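# Put red block flat and green block upright in dish

## Task

Place the red block lying flat inside the pink dish, and place the green block standing on one of its ends inside that same dish.

## Robot and tools

Robot: two arms, left_arm and right_arm, each ending in a five-finger hand (left_arm has a left hand, right_arm a right hand, mirror images). Base positions in the scene frame: left_arm (+0.045, +0.296, +0.042) m, right_arm (-0.021, -0.364, +0.047) m, each turned only slightly about z. A post stands fixed behind the arms. Loose objects may occasionally get a short shove from outside.

Frames: the scene frame has its origin at table height between the arms, +z up, +x out across the table, left_arm on the +y side (image left/right does not match these names). Each arm's reported hand position (metres) and quaternion (wxyz) and every offset it is sent use that arm's own base frame and axes. Readings can be a few cm off, more when reaching far.

Hand point: a point fixed to the palm, about 0.05 m in front of it and 0.15 m out from the wrist flange. Its +z runs along the straightened fingers, +y points out of the palm, +x runs across the palm away from the thumb on the right hand (toward the thumb on the left hand). Straight fingers extend 0.06-0.07 m past the point and sit 0.06 m behind it along -y. A bracket on the little-finger side of the wrist protrudes and can strike things.

Row layout (used by execute_actions and move): 28 numbers, each in [-1, 1], always for both arms: left dx, dy, dz, rx, ry, rz, then left thumb_turn, thumb_bend, index, middle, ring, little, force_limit, speed; then the same 14 for the right arm. The six pose numbers are an offset, not a pose: displacement plus rotation vector (rx, ry, rz) relative to that arm's current Hand target, in its base axes; 1.0 equals 0.6 m or 180 degrees. Rotation happens about the Hand target position. All zeros means no new pose request. Hand numbers are absolute targets: -1 open/straight, +1 closed (thumb_turn +1 puts the thumb opposite the fingers). force_limit maps -1..+1 to roughly 0..10 N at the fingertip (0..15 N for the two thumb motors); speed rises from near zero at -1 to full at +0.48 and stays full above. No number means keep: to leave a hand unchanged, repeat its last sent eight numbers (before any were sent, use hand_measured plus hand_force_limit and hand_speed).

execute_actions: argument actions is a list of actions; each action is a list of up to 15 rows, one per 1/30 s step, with the last row held if fewer than 15. Every row in an action counts from the Hand target at the start of that action, so sending the same offset again moves further. cameras picks images (cam_high, cam_left_wrist, cam_right_wrist, or ["all"]); an empty actions list returns all images by default.

move: target is one 28-number row or a list of up to 15 rows; every row is an offset from the same starting Hand targets, not chained. speed is top path speed in m/s (0.002-4.3, default 0.25; rotation capped at twice that in rad/s), one value or one per target. blend in metres rounds corners of a list (0 means stop at each). blocking=false returns after about 0.5 s while motion continues. Paths are straight, ignore obstacles and the other arm, and last at most 10 s. The result adds a move: line, e.g. done, off_target, moving, held, fault, plus limits (paced = pose clipped, held = steps withheld).

wait: seconds (0-3600) lets time pass with no new commands. stop: brakes a running move. zoom_image: camera plus region [x0, y0, x1, y1] in pixels (max 504 by 504) of the newest image; images are 896x504. show_instructions: shows reference images. finished_scene: ends the scene irreversibly (scene 1).

Result lines: end_effector_position and quat per arm; Hand target (last commanded pose after clipping; next offsets start here); joint positions, velocities (may be omitted when within noise) and torques; hand_measured (motor positions on the command scale), hand_stopped_by (moving, target, force, stalled, fault), hand_load_n (fingertip load, positive when pushed open; near 0 after losing a grip). FAULT and MOTOR HOT lines warn of stops.

Behaviour: arms track loosely and often rest 1-3 cm (sometimes 5 cm) low or short of target; the next execute_actions, even with zero offsets, re-requests it, or send the remaining distance. Orientation commands are clipped to within 40 degrees of the current one per step. Grips fit objects about 0.035-0.065 m thick with the thumb turned in; thumb tip against index pad holds light items up to about 0.08 m. For gentle closing use speed at or below -0.94. Motors lock at force_limit or target; to tighten, raise force_limit and send a more closed target; to release, send a more open one.

Avoid: letting anything fall off the table or leaving it off the table (fails the task), dropping or releasing moving objects, fast impacts, hard pushes against fixed or heavy items, contact or pressing between the two arms or hands, excessive finger loads, long holds at full stretch or pushing at unreachable poses (motor overheating at 100 °C drops the arm), and paths near an arm's own base, which can whip the elbow around.

Each tool is called as name(argument=value, ...), one argument or row to a line, values as JSON.

Reference images:

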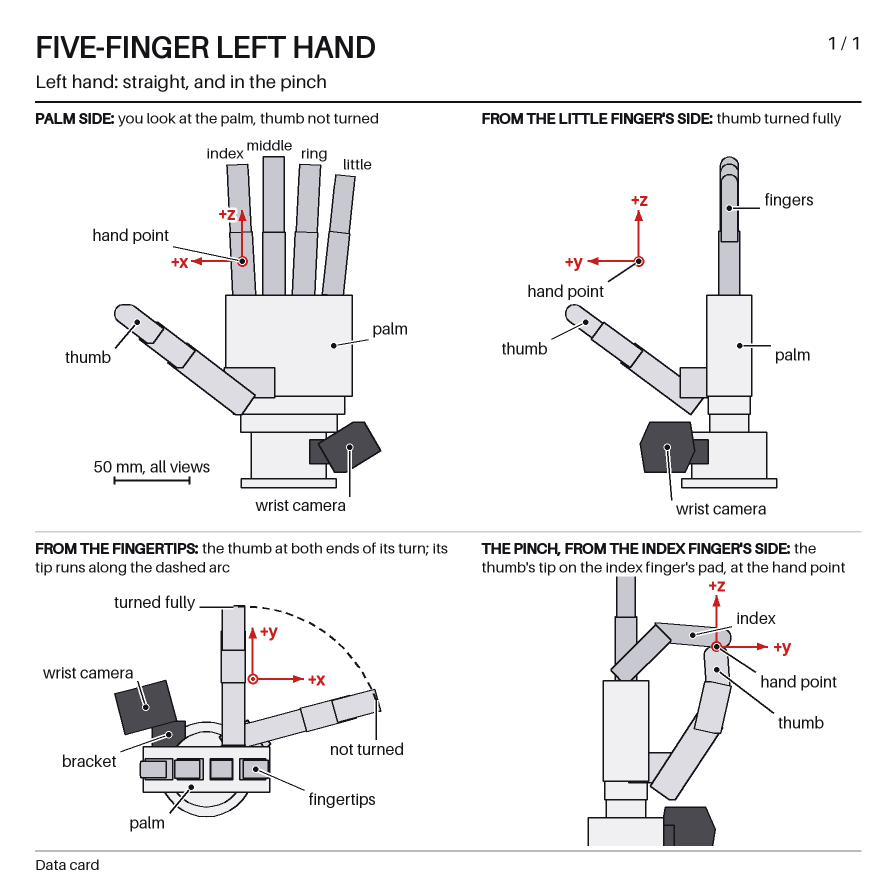

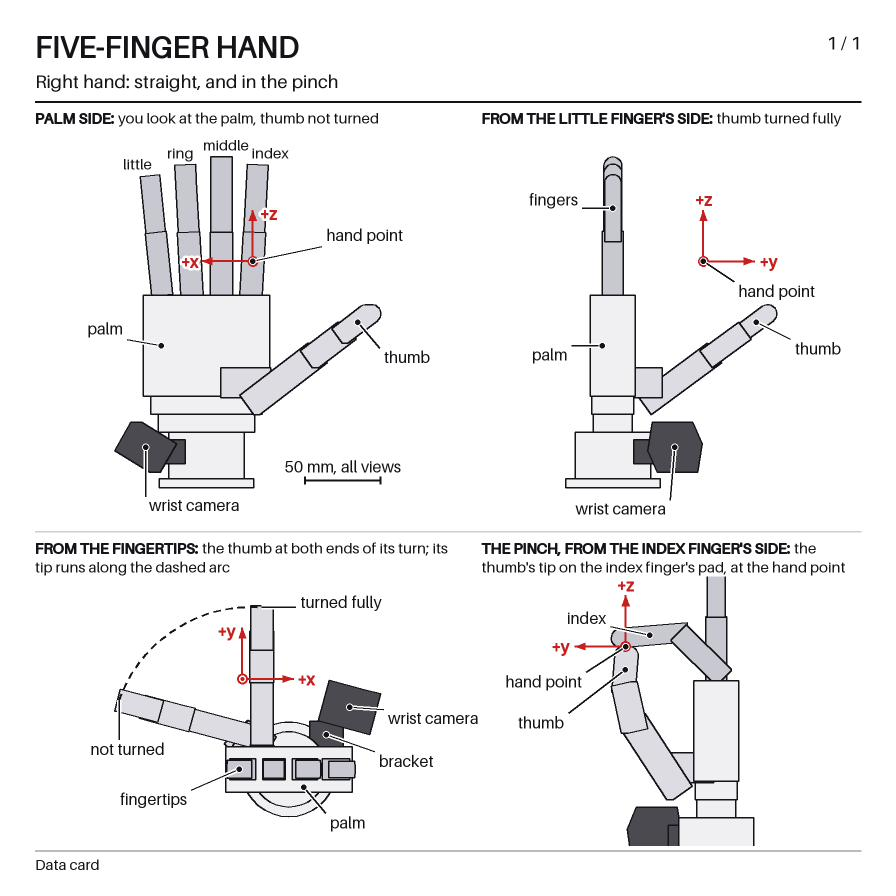

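## Session

execute_actions(
  actions=[],
)

Scene clock: 0.00 s.
left_arm: end_effector_position=(+0.4217, -0.4888, +0.1486) hand_measured=(-1.000, -1.000, -1.000, -1.000, -1.000, -1.000) hand_load_n=(+0.0, +0.0, +0.0, +0.0, +0.0, +0.0) hand_stopped_by=(target, target, target, target, target, target) hand_force_limit=0.00 hand_speed=-0.80 end_effector_quat_wxyz=(+0.371, +0.194, +0.907, +0.046) | right_arm: end_effector_position=(+0.4210, -0.0733, +0.0783) hand_measured=(-1.000, -1.000, -1.000, -1.000, -1.000, -1.000) hand_load_n=(+0.0, -0.5, +0.0, +0.0, +0.0, +0.0) hand_stopped_by=(target, target, target, target, target, target) hand_force_limit=0.00 hand_speed=-0.80 end_effector_quat_wxyz=(-0.197, -0.045, +0.979, -0.010)
Joint positions: left_arm=[-1.083 1.915 1.641 -0.813 -0.62 1.068] | right_arm=[-0.264 1.776 1.375 -1.544 0.138 1.241]
Joint velocities: within noise
Joint torques (N m): no reading
Heat: left arm: hottest shoulder 33 °C; right arm: hottest shoulder 33 °C.
Hand target: left_arm +0.4254, -0.4955, +0.1629; +0.381, +0.188, +0.904, +0.034 | right_arm +0.4264, -0.0747, +0.0800; -0.193, -0.045, +0.980, -0.012

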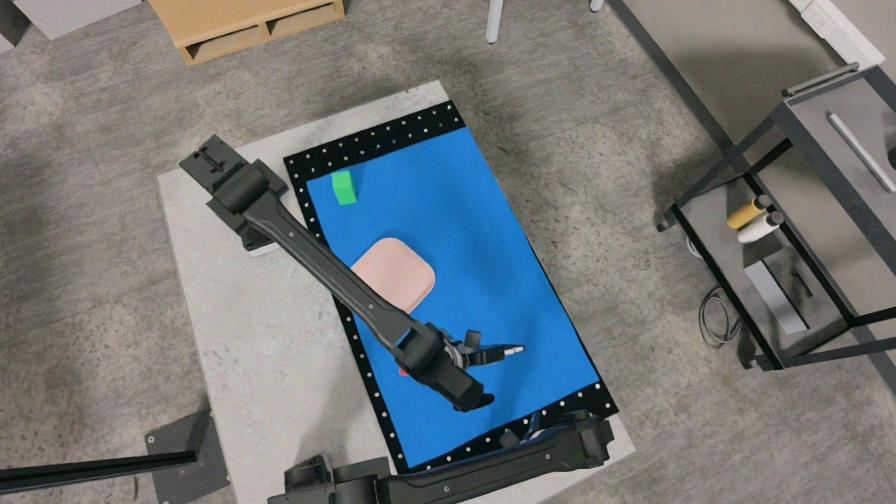

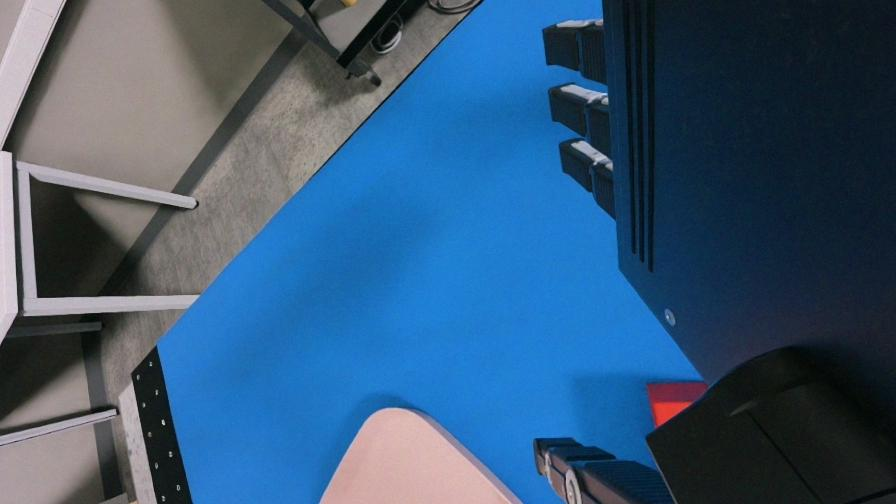

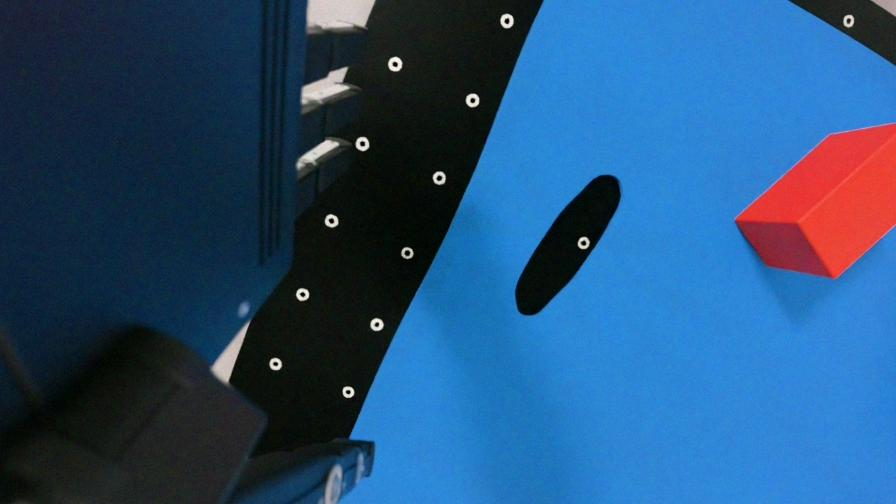

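zoom_image(
  camera="cam_high",
  region=[270, 130, 520, 420],
)

zoom_image(
  camera="cam_right_wrist",
  region=[450, 50, 896, 350],
)

Scaled by 1.738 from the camera's image (finer frame: 1280x720).

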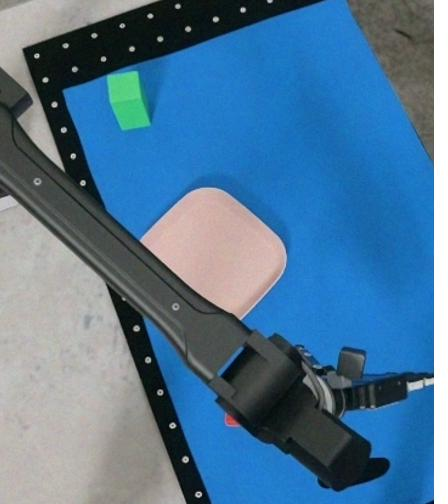

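Scaled by 1.130 from the camera's image (finer frame: 1280x720).

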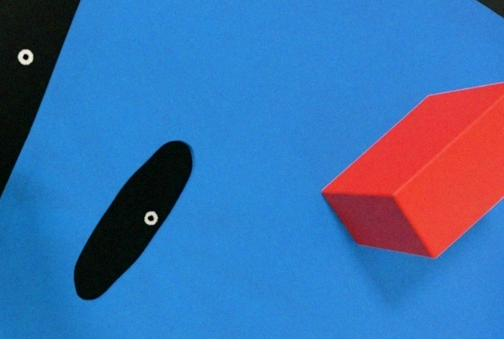

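zoom_image(
  camera="cam_high",
  region=[310, 150, 390, 230],
)

zoom_image(
  camera="cam_left_wrist",
  region=[504, 300, 896, 504],
)

Scaled by 6.300 from the camera's image (finer frame: 1280x720).

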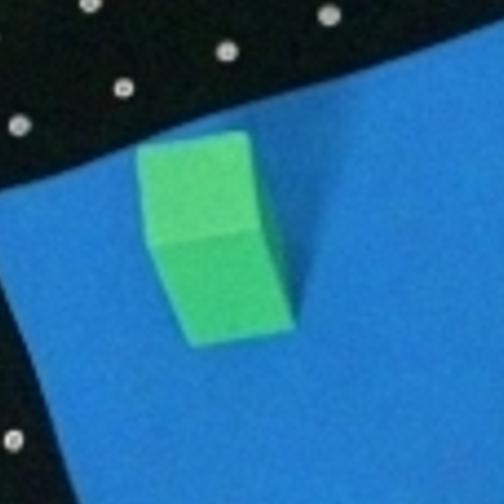

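Scaled by 1.286 from the camera's image (finer frame: 1280x720).

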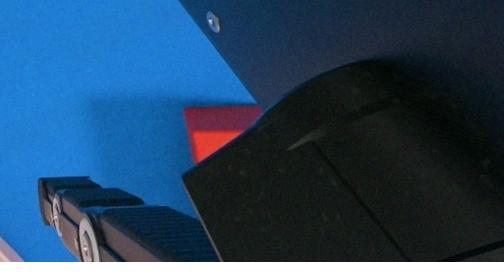

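move(
  target=[
    [0,0,0.2,0,0,0,-1,-1,-1,-1,-1,-1,0,-0.8,0,0,0.15,0,0,0,-1,-1,-1,-1,-1,-1,0,-0.8],
    [-0.1,0.9,0.3,0,0,0,-1,-1,-1,-1,-1,-1,0,-0.8,-0.1,-0.1,0.3,0,0,0,-1,-1,-1,-1,-1,-1,0,-0.8],
  ],
  cameras=["all"],
  blend=0.05,
)

Scene clock: 15.70 s.
left_arm: end_effector_position=(+0.3669, +0.0398, +0.3447) hand_measured=(-1.000, -1.000, -1.000, -1.000, -1.000, -1.000) hand_load_n=(+0.0, +0.0, +0.0, +0.0, +0.0, +0.0) hand_stopped_by=(target, target, target, target, target, target) hand_force_limit=0.00 hand_speed=-0.80 end_effector_quat_wxyz=(+0.387, +0.186, +0.903, +0.030) | right_arm: end_effector_position=(+0.3662, -0.1294, +0.2492) hand_measured=(-1.000, -1.000, -1.000, -1.000, -1.000, -1.000) hand_load_n=(+0.0, +0.0, +0.0, +0.0, +0.0, +0.0) hand_stopped_by=(target, target, target, target, target, target) hand_force_limit=0.00 hand_speed=-0.80 end_effector_quat_wxyz=(-0.073, -0.056, +0.995, -0.049)
Joint positions: left_arm=[-0.04 0.799 1.043 -1.02 0.061 1.911] | right_arm=[-0.433 1.421 1.444 -1.678 0.155 1.031]
Joint torques (N m): left_arm=[1.03 -1.03 7.62 0.91 0.03 0.18] | right_arm=[-0.15 -10.93 10.36 -0.53 0.21 -0.12]
Heat: left arm: hottest shoulder 34 °C; right arm: hottest shoulder 33 °C.
Hand target: left_arm +0.3653, +0.0444, +0.3429; +0.381, +0.188, +0.904, +0.034 | right_arm +0.3664, -0.1347, +0.2599; -0.194, -0.045, +0.980, -0.012
Off the commanded pose: left_arm 0.005 m, 1 deg | right_arm 0.012 m, 15 deg.
joint sent to its limit (right arm) — joint 4 (wrist pitch), lower limit. The joint targets are off in orientation, not in position.
move: off_target (right_arm)

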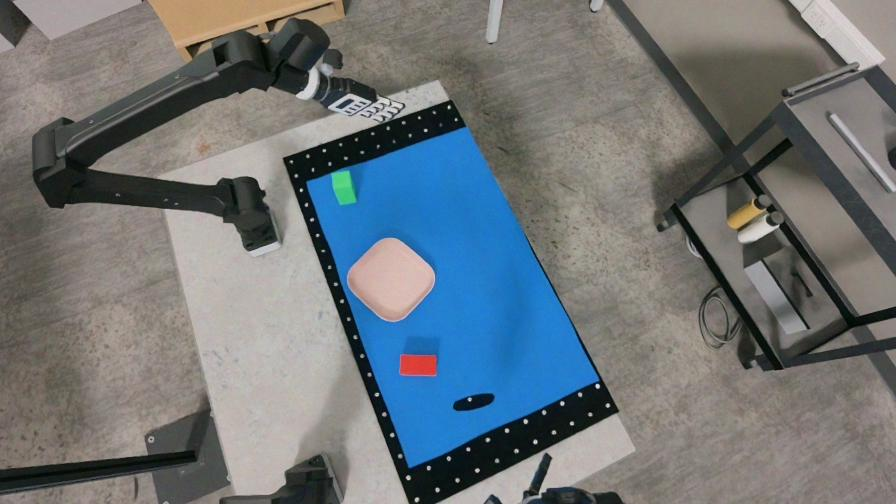

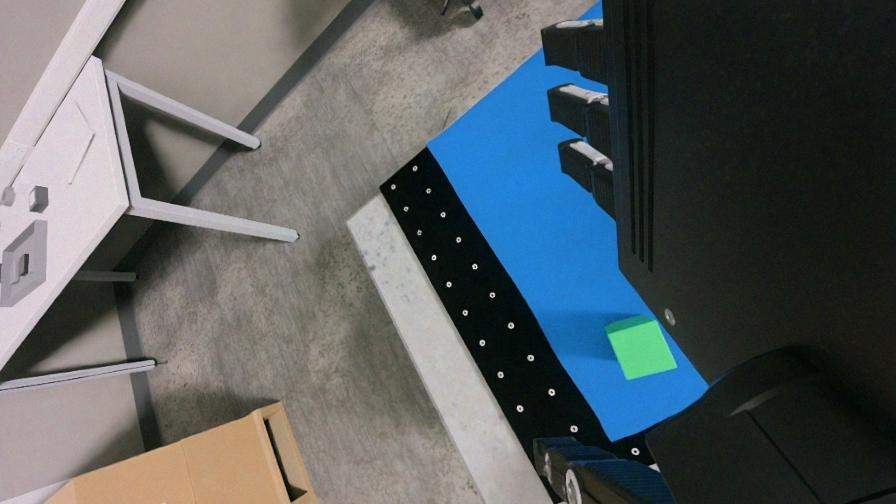

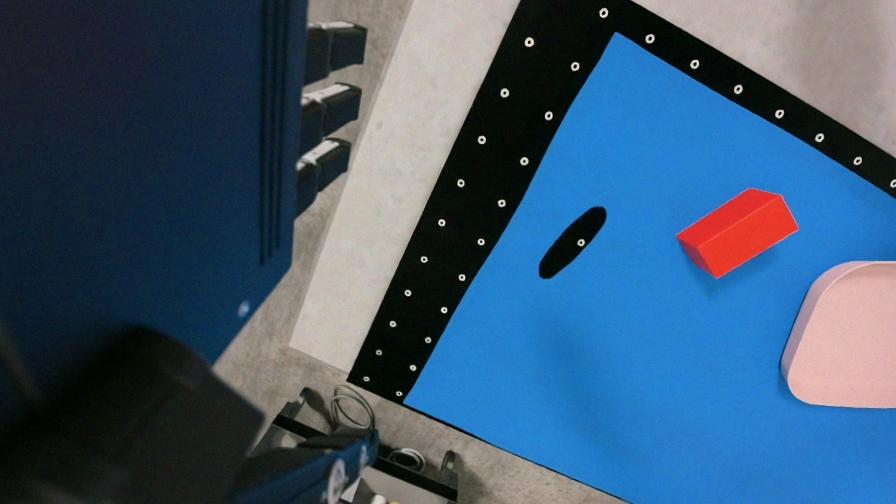

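zoom_image(
  camera="cam_high",
  region=[220, 0, 480, 260],
)

zoom_image(
  camera="cam_high",
  region=[310, 220, 520, 430],
)

zoom_image(
  camera="cam_high",
  region=[140, 374, 660, 504],
)

Scaled by 1.938 from the camera's image (finer frame: 1280x720).

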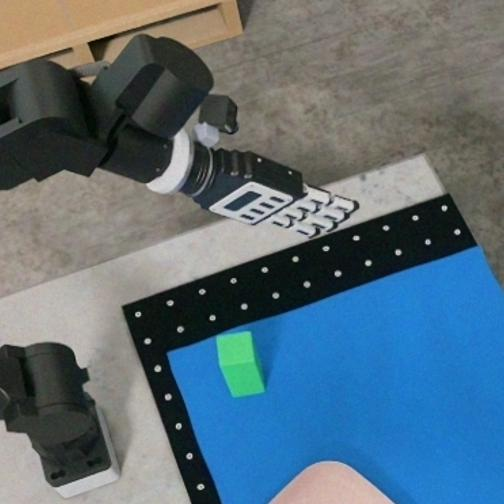

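Scaled by 2.400 from the camera's image (finer frame: 1280x720).

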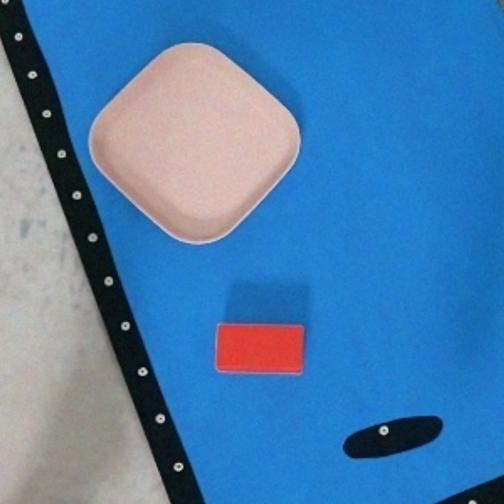

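Region (140, 374, 660, 504) is 520x130 pixels. A region can be at most 504 by 504 pixels.

move(
  target=[
    [-0.417,0.833,0.083,0,0,0.333,-1,-1,-1,-1,-1,-1,0,-0.8,-0.11,0.308,0.033,0.0187,-0.2364,0.5919,1,-0.7,-0.6,-0.6,-1,-1,-0.8,0],
    [-0.417,0.833,0.083,0,0,0.333,-1,-1,-1,-1,-1,-1,0,-0.8,-0.097,0.675,-0.183,0.0843,-0.4911,0.7912,1,-0.7,-0.6,-0.6,-1,-1,-0.8,0],
  ],
  cameras=["all"],
  blend=0.1,
)

Scene clock: 34.87 s.
left_arm: end_effector_position=(+0.1194, +0.5270, +0.3612) hand_measured=(-1.000, -1.000, -1.000, -1.000, -1.000, -1.000) hand_load_n=(+0.0, +0.0, +0.0, +0.0, +0.0, +0.0) hand_stopped_by=(target, target, target, target, target, target) hand_force_limit=0.00 hand_speed=-0.80 end_effector_quat_wxyz=(+0.302, -0.321, +0.876, +0.194) | right_arm: end_effector_position=(+0.3113, +0.2668, +0.1559) hand_measured=(+1.000, -0.700, -0.600, -0.600, -1.000, -1.000) hand_load_n=(+0.0, +0.0, +0.0, +0.0, +0.0, +0.0) hand_stopped_by=(target, target, target, target, target, target) hand_force_limit=-0.80 hand_speed=0.00 end_effector_quat_wxyz=(-0.505, +0.839, -0.174, +0.100)
Joint positions: left_arm=[1.322 1.289 1.449 -1.036 0.264 2.094] | right_arm=[0.409 1.069 0.662 -0.228 -0.655 -0.412]
Joint torques (N m): left_arm=[0.97 -8.53 11.74 1.83 0.01 0.17] | right_arm=[1.26 -5.66 8.16 1.92 -0.31 -0.14]
Heat: left arm: hottest shoulder 34 °C; right arm: hottest shoulder 33 °C.
Hand target: left_arm +0.1151, +0.5442, +0.3928; +0.313, -0.289, +0.878, +0.220 | right_arm +0.3082, +0.2704, +0.1502; -0.506, +0.841, -0.164, +0.100
Off the commanded pose: left_arm 0.036 m, 5 deg | right_arm 0.007 m, 1 deg.
joint sent to its limit (left arm) — joint 6 (wrist roll), upper limit. The joint targets are off in orientation, not in position.
move: off_target (left_arm)

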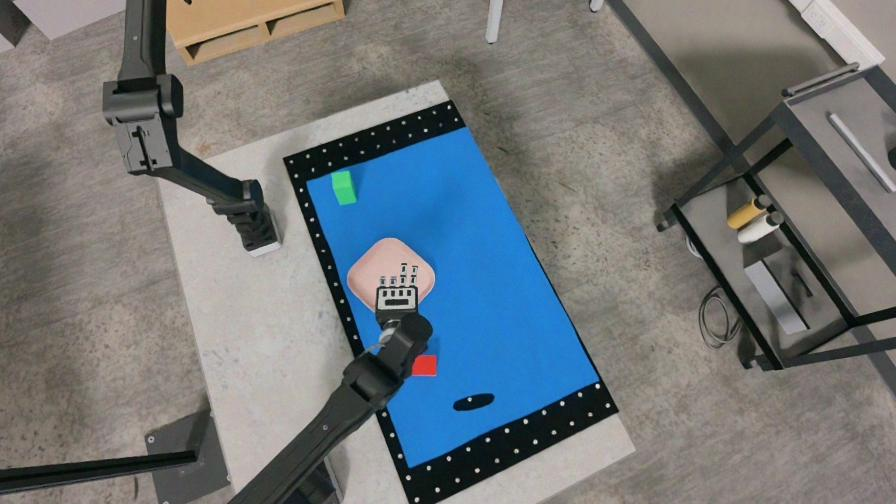

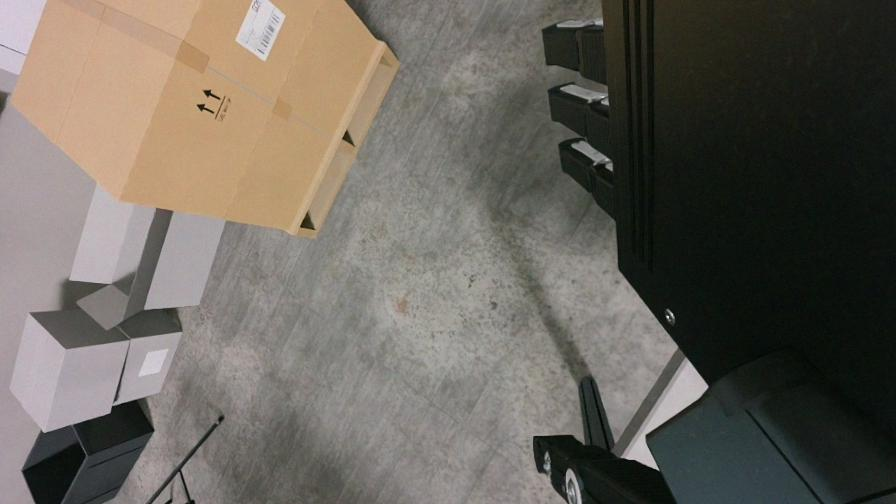

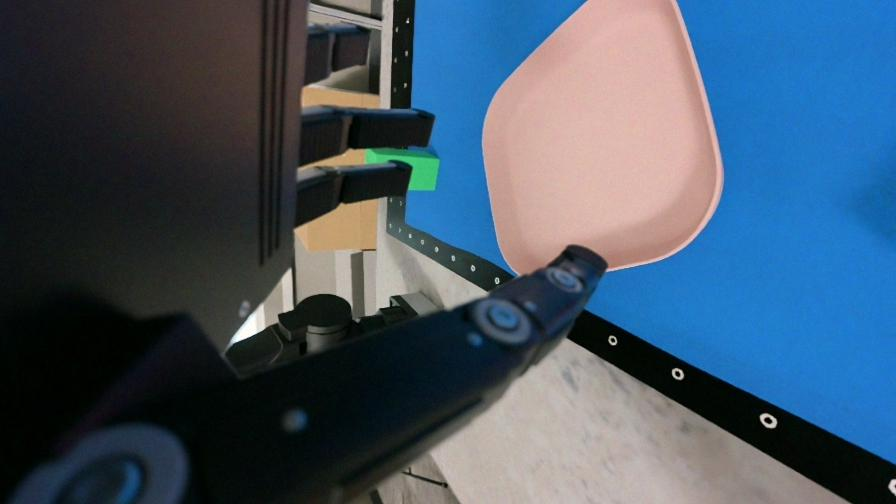

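zoom_image(
  camera="cam_high",
  region=[330, 220, 480, 400],
)

zoom_image(
  camera="cam_right_wrist",
  region=[300, 0, 800, 504],
)

Scaled by 2.800 from the camera's image (finer frame: 1280x720).

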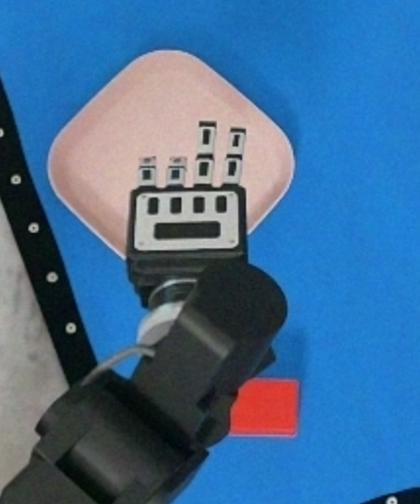

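Scaled by 1.000.

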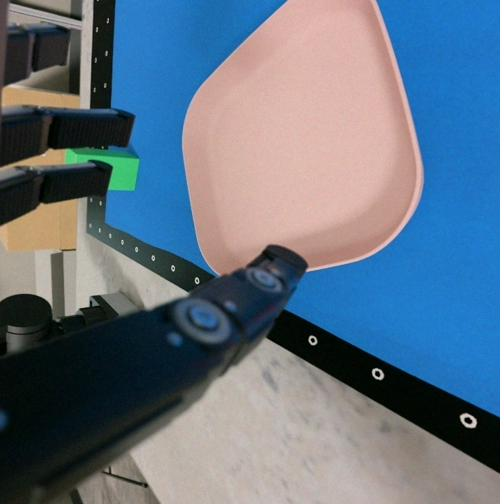

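zoom_image(
  camera="cam_high",
  region=[270, 80, 490, 210],
)

zoom_image(
  camera="cam_high",
  region=[380, 364, 640, 504],
)

zoom_image(
  camera="cam_high",
  region=[300, 210, 440, 420],
)

Scaled by 2.291 from the camera's image (finer frame: 1280x720).

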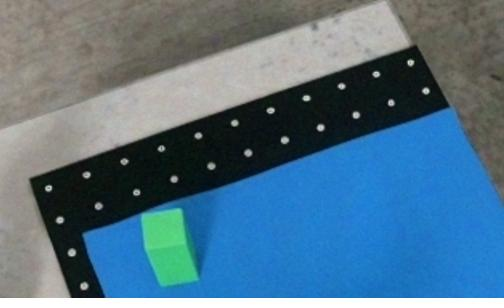

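Scaled by 1.938 from the camera's image (finer frame: 1280x720).

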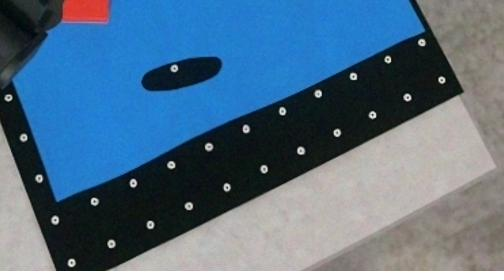

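Scaled by 2.400 from the camera's image (finer frame: 1280x720).

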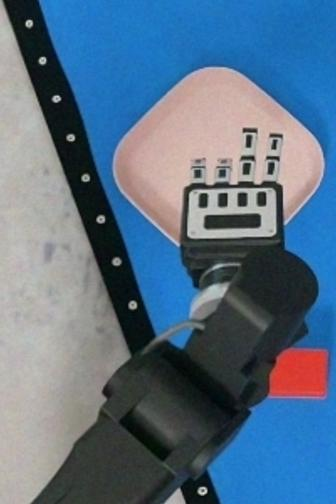

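move(
  target=[0,0,0,0,0,0,-1,-1,-1,-1,-1,-1,0,-0.8,0.003,-0.233,-0.117,-0.0153,0.0065,-0.0056,1,-0.7,-0.6,-0.6,-1,-1,-0.8,0],
  cameras=["all"],
  speed=0.15,
)

Scene clock: 59.63 s.
left_arm: end_effector_position=(+0.1194, +0.5270, +0.3612) hand_measured=(-1.000, -1.000, -1.000, -1.000, -1.000, -1.000) hand_load_n=(+0.0, +0.0, +0.0, +0.0, +0.0, +0.0) hand_stopped_by=(target, target, target, target, target, target) hand_force_limit=0.00 hand_speed=-0.80 end_effector_quat_wxyz=(+0.302, -0.321, +0.876, +0.194) | right_arm: end_effector_position=(+0.3130, +0.1340, +0.0854) hand_measured=(+1.000, -0.700, -0.600, -0.600, -1.000, -1.000) hand_load_n=(+0.0, +0.0, +0.0, +0.0, +0.0, +0.0) hand_stopped_by=(target, target, target, target, target, target) hand_force_limit=-0.80 hand_speed=0.00 end_effector_quat_wxyz=(-0.486, +0.851, -0.168, +0.107)
Joint positions: left_arm=[1.322 1.289 1.449 -1.036 0.264 2.094] | right_arm=[-0.01 1.13 0.565 -0.418 -0.918 -0.894]
Joint torques (N m): left_arm=[0.91 -8.59 11.73 1.83 0.01 0.17] | right_arm=[-0.21 -5.01 7.94 0.34 -0.52 -0.18]
Heat: left arm: hottest elbow 36 °C; right arm: hottest shoulder 33 °C.
Hand target: left_arm +0.1151, +0.5442, +0.3928; +0.313, -0.289, +0.878, +0.220 | right_arm +0.3100, +0.1305, +0.0801; -0.483, +0.852, -0.174, +0.100
Off the commanded pose: left_arm 0.036 m, 5 deg | right_arm 0.007 m, 1 deg.
joint sent to its limit (left arm) — joint 6 (wrist roll), upper limit. The joint targets are off in orientation, not in position.
move: done

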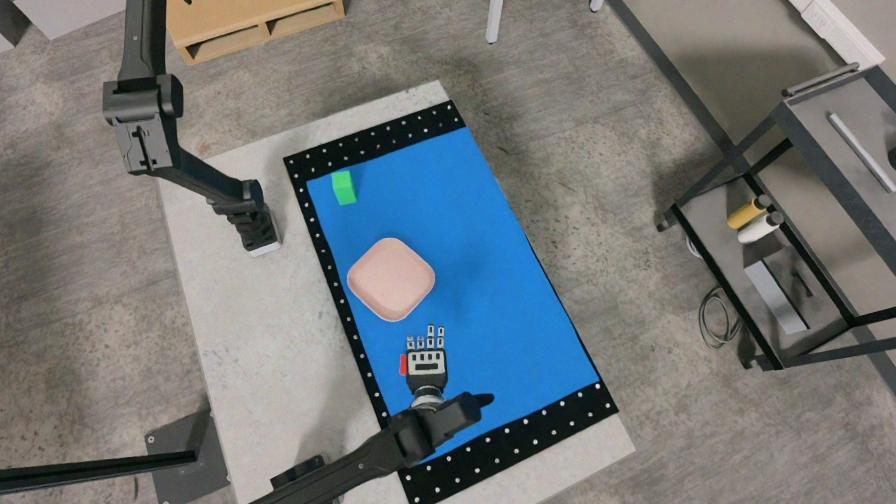

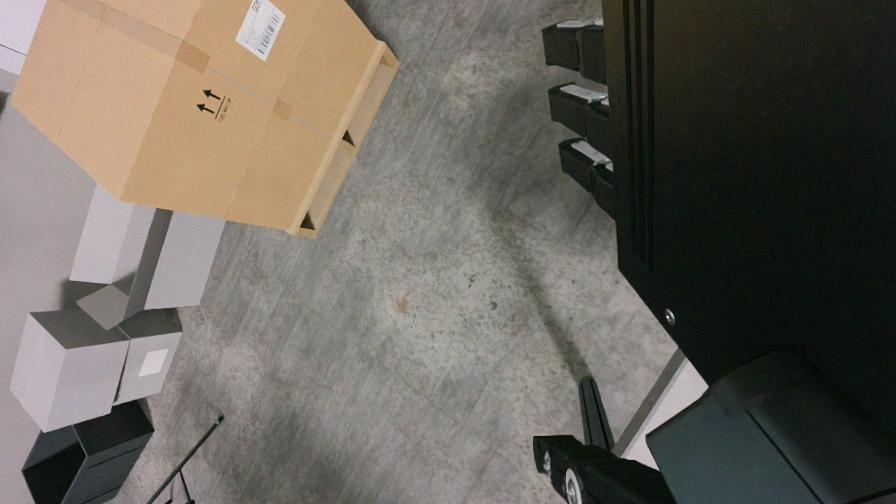

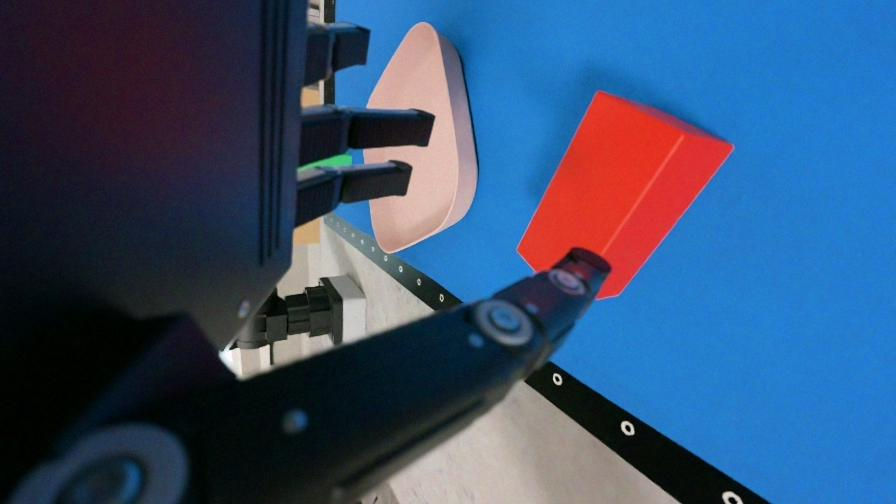

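zoom_image(
  camera="cam_high",
  region=[370, 300, 480, 430],
)

zoom_image(
  camera="cam_right_wrist",
  region=[280, 0, 780, 504],
)

Scaled by 3.877 from the camera's image (finer frame: 1280x720).

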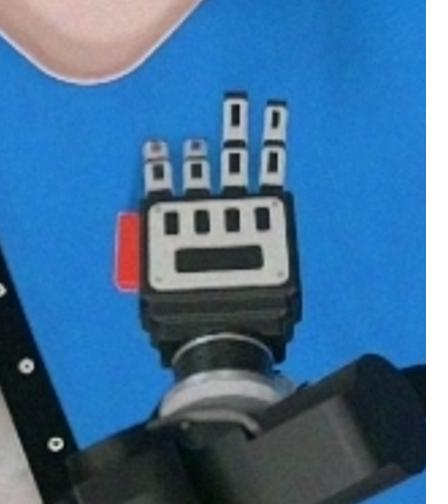

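Scaled by 1.000.

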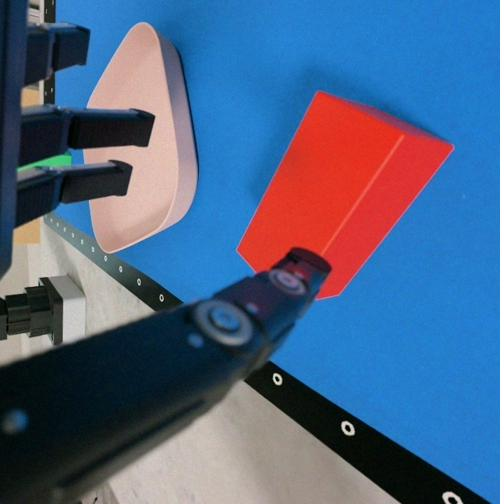

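move(
  target=[0,0,0,0,0,0,-1,-1,-1,-1,-1,-1,0,-0.8,-0.003,-0.002,-0.1,0,0,0,1,-0.7,-0.6,-0.6,-1,-1,-0.8,0],
  cameras=["all"],
  speed=0.08,
)

Scene clock: 63.73 s.
left_arm: end_effector_position=(+0.1194, +0.5270, +0.3612) hand_measured=(-1.000, -1.000, -1.000, -1.000, -1.000, -1.000) hand_load_n=(+0.0, +0.0, +0.0, +0.0, +0.0, +0.0) hand_stopped_by=(target, target, target, target, target, target) hand_force_limit=0.00 hand_speed=-0.80 end_effector_quat_wxyz=(+0.302, -0.321, +0.876, +0.194) | right_arm: end_effector_position=(+0.3084, +0.1335, +0.0249) hand_measured=(+1.000, -0.700, -0.600, -0.600, -1.000, -1.000) hand_load_n=(+0.0, +0.0, +0.0, +0.0, +0.0, +0.0) hand_stopped_by=(target, target, target, target, target, target) hand_force_limit=-0.80 hand_speed=0.00 end_effector_quat_wxyz=(-0.483, +0.853, -0.172, +0.095)
Joint positions: left_arm=[1.322 1.289 1.449 -1.036 0.264 2.094] | right_arm=[-0.011 1.284 0.485 -0.216 -0.92 -0.904]
Joint torques (N m): left_arm=[0.97 -8.53 11.74 1.83 0.01 0.17] | right_arm=[-0.38 -5.95 5.98 1.35 -0.53 -0.14]
Heat: left arm: hottest elbow 36 °C; right arm: hottest elbow 33 °C.
Hand target: left_arm +0.1151, +0.5442, +0.3928; +0.313, -0.289, +0.878, +0.220 | right_arm +0.3081, +0.1293, +0.0199; -0.483, +0.852, -0.174, +0.099
Off the commanded pose: left_arm 0.036 m, 5 deg | right_arm 0.006 m, 1 deg.
joint sent to its limit (left arm) — joint 6 (wrist roll), upper limit. The joint targets are off in orientation, not in position.
move: done

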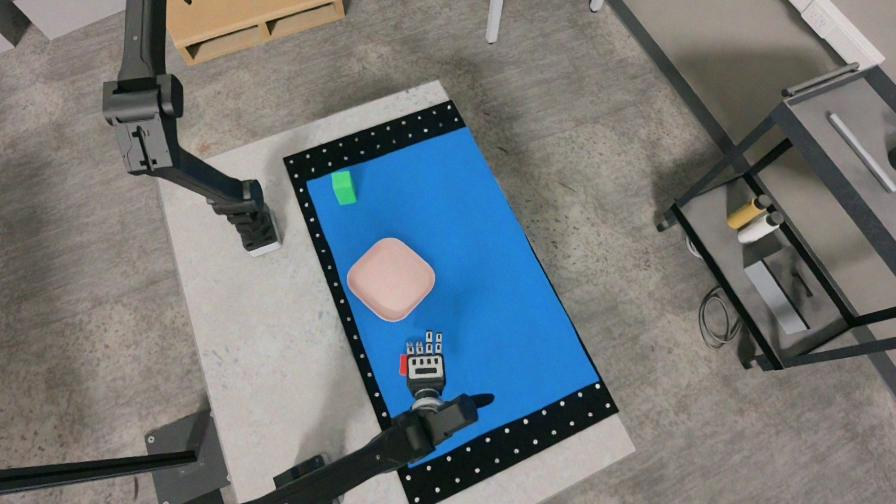

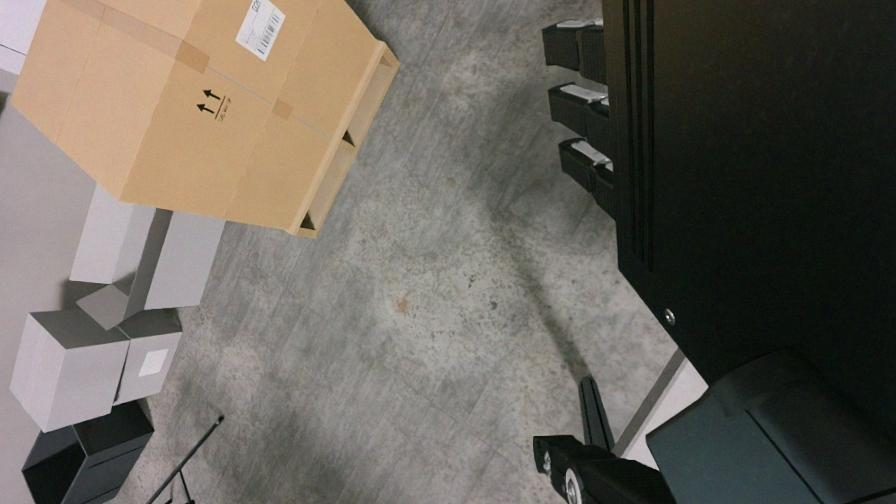

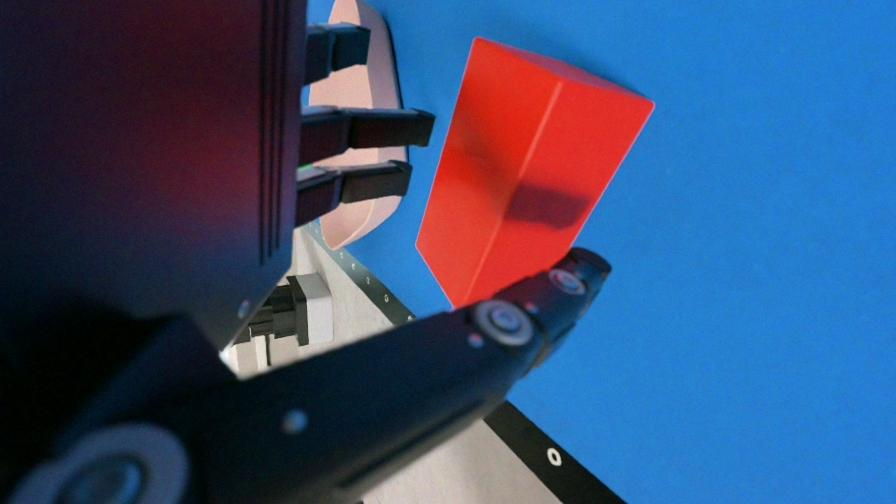

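move(
  target=[0,0,0,0,0,0,-1,-1,-1,-1,-1,-1,0,-0.8,0.002,-0.002,-0.058,0,0,0,1,-0.7,-0.6,-0.6,-1,-1,-0.8,0],
  cameras=["all"],
  speed=0.05,
)

Scene clock: 65.77 s.
left_arm: end_effector_position=(+0.1194, +0.5270, +0.3612) hand_measured=(-1.000, -1.000, -1.000, -1.000, -1.000, -1.000) hand_load_n=(+0.0, +0.0, +0.0, +0.0, +0.0, +0.0) hand_stopped_by=(target, target, target, target, target, target) hand_force_limit=0.00 hand_speed=-0.80 end_effector_quat_wxyz=(+0.302, -0.321, +0.876, +0.194) | right_arm: end_effector_position=(+0.3119, +0.1333, -0.0034) hand_measured=(+1.000, -0.700, -0.600, -0.600, -1.000, -1.000) hand_load_n=(+1.5, +0.5, +0.0, +0.0, +0.0, +0.0) hand_stopped_by=(target, target, target, target, target, target) hand_force_limit=-0.80 hand_speed=0.00 end_effector_quat_wxyz=(-0.488, +0.851, -0.169, +0.098)
Joint positions: left_arm=[1.322 1.289 1.449 -1.036 0.264 2.094] | right_arm=[-0.017 1.387 0.458 -0.078 -0.932 -0.906]
Joint torques (N m): left_arm=[0.97 -8.53 11.73 1.81 0.01 0.18] | right_arm=[-0.26 -5.42 4.85 1.63 -0.24 -0.17]
Heat: left arm: hottest elbow 36 °C; right arm: hottest elbow 33 °C.
Hand target: left_arm +0.1151, +0.5442, +0.3928; +0.313, -0.289, +0.878, +0.220 | right_arm +0.3095, +0.1281, -0.0148; -0.483, +0.852, -0.174, +0.100
Off the commanded pose: left_arm 0.036 m, 5 deg | right_arm 0.013 m, 1 deg.
joint sent to its limit (left arm) — joint 6 (wrist roll), upper limit. The joint targets are off in orientation, not in position.
move: off_target (right_arm)

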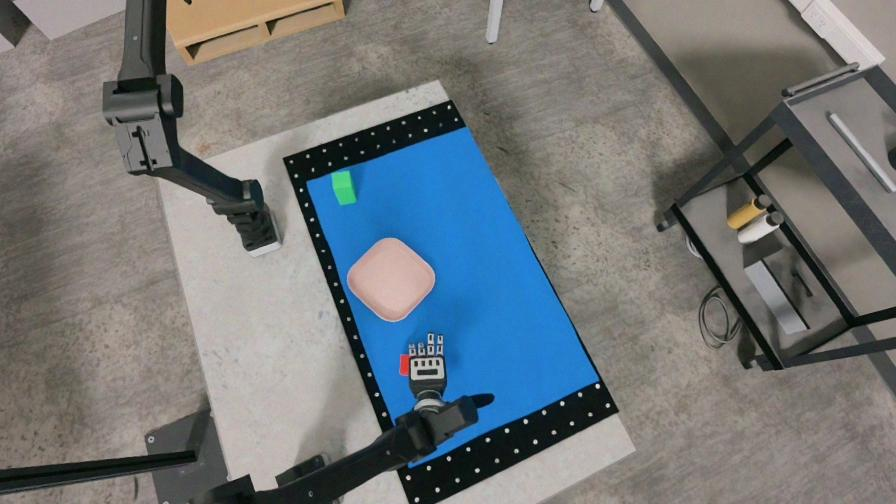

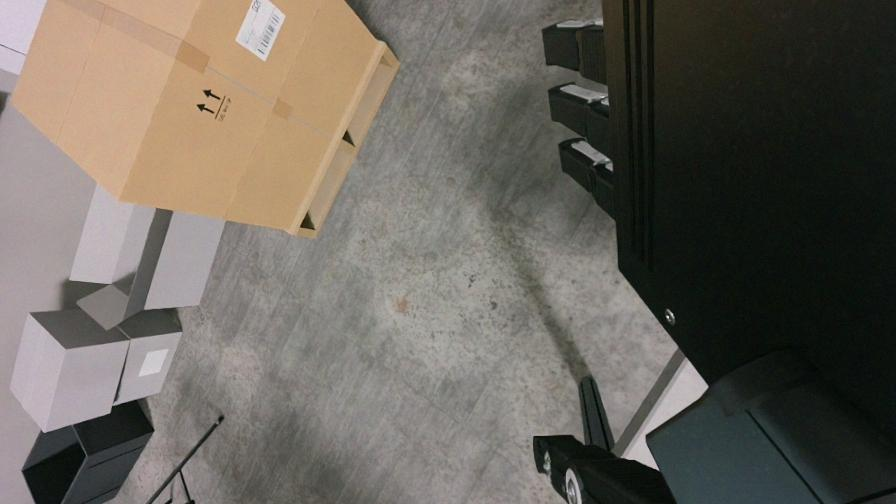

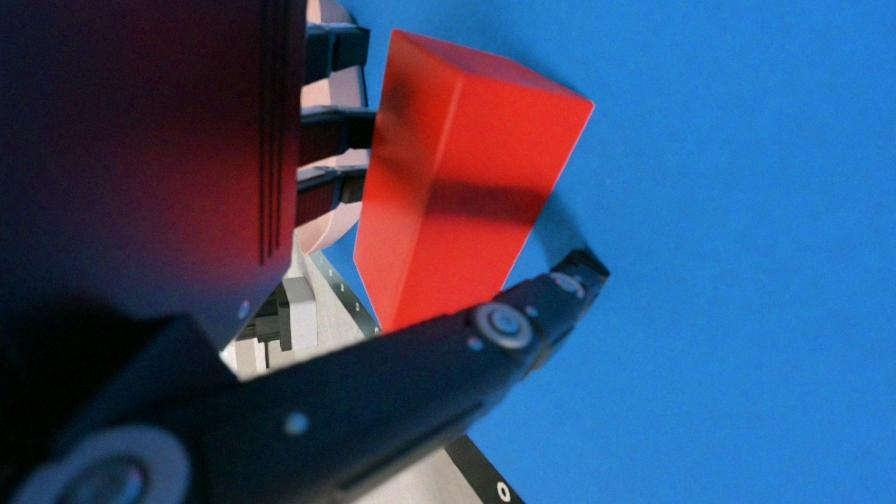

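zoom_image(
  camera="cam_right_wrist",
  region=[440, 150, 680, 350],
)

Scaled by 2.100 from the camera's image (finer frame: 1280x720).

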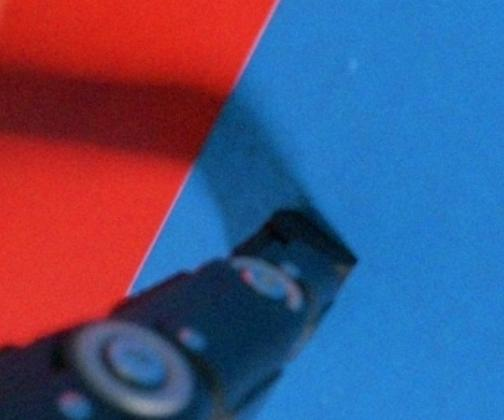

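move(
  target=[0,0,0,0,0,0,-1,-1,-1,-1,-1,-1,0,-0.8,0.0,0.0,0.03,0,0,0,1,-0.7,-0.6,-0.6,-1,-1,-0.8,0],
  cameras=["cam_right_wrist"],
  speed=0.05,
)

Scene clock: 67.97 s.
left_arm: end_effector_position=(+0.1194, +0.5270, +0.3612) hand_measured=(-1.000, -1.000, -1.000, -1.000, -1.000, -1.000) hand_load_n=(+0.0, +0.0, +0.0, +0.0, +0.0, +0.0) hand_stopped_by=(target, target, target, target, target, target) hand_force_limit=0.00 hand_speed=-0.80 end_effector_quat_wxyz=(+0.302, -0.321, +0.876, +0.194) | right_arm: end_effector_position=(+0.3086, +0.1327, +0.0028) hand_measured=(+1.000, -0.700, -0.600, -0.600, -1.000, -1.000) hand_load_n=(+0.0, +0.0, +0.0, +0.0, +0.0, +0.0) hand_stopped_by=(target, target, target, target, target, target) hand_force_limit=-0.80 hand_speed=0.00 end_effector_quat_wxyz=(-0.486, +0.852, -0.171, +0.097)
Joint positions: left_arm=[1.322 1.289 1.449 -1.036 0.264 2.094] | right_arm=[-0.017 1.356 0.458 -0.114 -0.927 -0.906]
Joint torques (N m): left_arm=[0.91 -8.59 11.73 1.83 0.01 0.18] | right_arm=[0.03 -7.41 6.34 0.43 -0.39 -0.18]
Heat: left arm: hottest elbow 37 °C; right arm: hottest elbow 33 °C.
Hand target: left_arm +0.1151, +0.5442, +0.3928; +0.313, -0.289, +0.878, +0.220 | right_arm +0.3095, +0.1281, +0.0032; -0.483, +0.852, -0.174, +0.100
Off the commanded pose: left_arm 0.036 m, 5 deg | right_arm 0.005 m, 1 deg.
joint sent to its limit (left arm) — joint 6 (wrist roll), upper limit. The joint targets are off in orientation, not in position.
move: done

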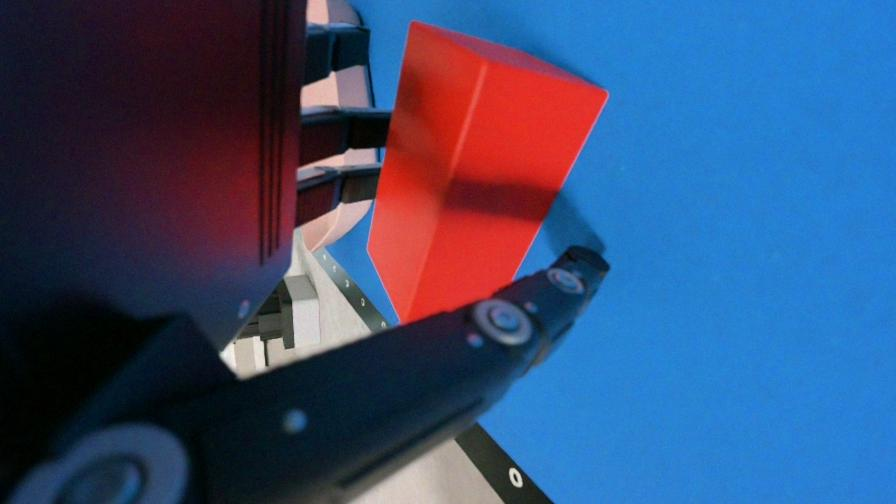

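move(
  target=[
    [0,0,0,0,0,0,-1,-1,-1,-1,-1,-1,0,-0.8,0.0,0.0,0.012,0,0,0,1,-0.7,-0.6,-0.6,-1,-1,-0.8,0],
    [0,0,0,0,0,0,-1,-1,-1,-1,-1,-1,0,-0.8,0.0,0.0,0.012,0,0,0,1,-0.5,-0.1,-0.1,-1,-1,-0.7,-0.9],
  ],
  cameras=["cam_right_wrist","cam_high"],
  speed=0.05,
)

Scene clock: 71.60 s.
left_arm: end_effector_position=(+0.1194, +0.5270, +0.3612) hand_measured=(-1.000, -1.000, -1.000, -1.000, -1.000, -1.000) hand_load_n=(+0.0, +0.0, +0.0, +0.0, +0.0, +0.0) hand_stopped_by=(target, target, target, target, target, target) hand_force_limit=0.00 hand_speed=-0.80 end_effector_quat_wxyz=(+0.302, -0.321, +0.876, +0.194) | right_arm: end_effector_position=(+0.3049, +0.1327, +0.0076) hand_measured=(+1.000, -0.500, -0.126, -0.144, -1.000, -1.000) hand_load_n=(+0.0, +2.0, +2.0, +1.0, +0.0, +0.0) hand_stopped_by=(target, target, force, force, target, target) hand_force_limit=-0.70 hand_speed=-0.90 end_effector_quat_wxyz=(-0.485, +0.852, -0.173, +0.094)
Joint positions: left_arm=[1.322 1.289 1.449 -1.036 0.264 2.094] | right_arm=[-0.017 1.332 0.458 -0.146 -0.926 -0.907]
Joint torques (N m): left_arm=[0.91 -8.59 11.73 1.83 0.01 0.18] | right_arm=[-0.21 -7.53 7.02 0.23 -0.41 -0.12]
Heat: left arm: hottest elbow 37 °C; right arm: hottest elbow 33 °C.
Hand target: left_arm +0.1151, +0.5442, +0.3928; +0.313, -0.289, +0.878, +0.220 | right_arm +0.3095, +0.1281, +0.0104; -0.483, +0.852, -0.174, +0.100
Off the commanded pose: left_arm 0.036 m, 5 deg | right_arm 0.007 m, 1 deg.
joint sent to its limit (left arm) — joint 6 (wrist roll), upper limit. The joint targets are off in orientation, not in position.
move: done
Images, in order (width x height): cam_high 896x504, cam_right_wrist 896x504.

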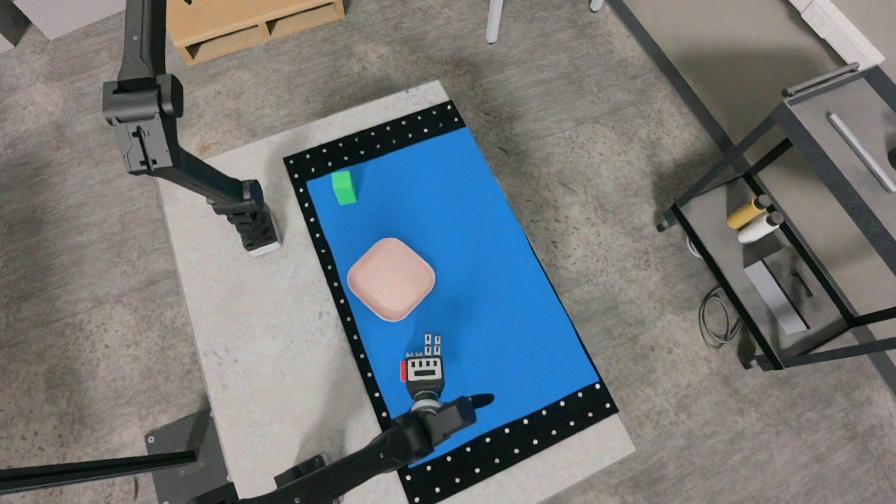

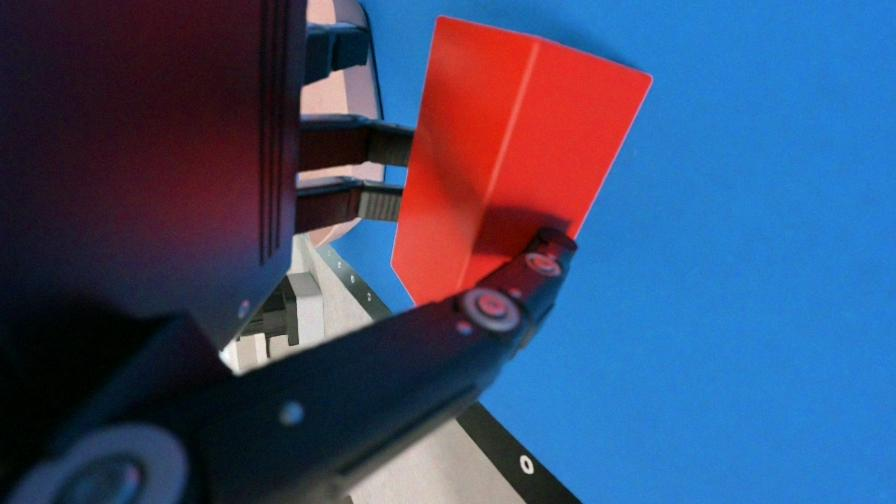

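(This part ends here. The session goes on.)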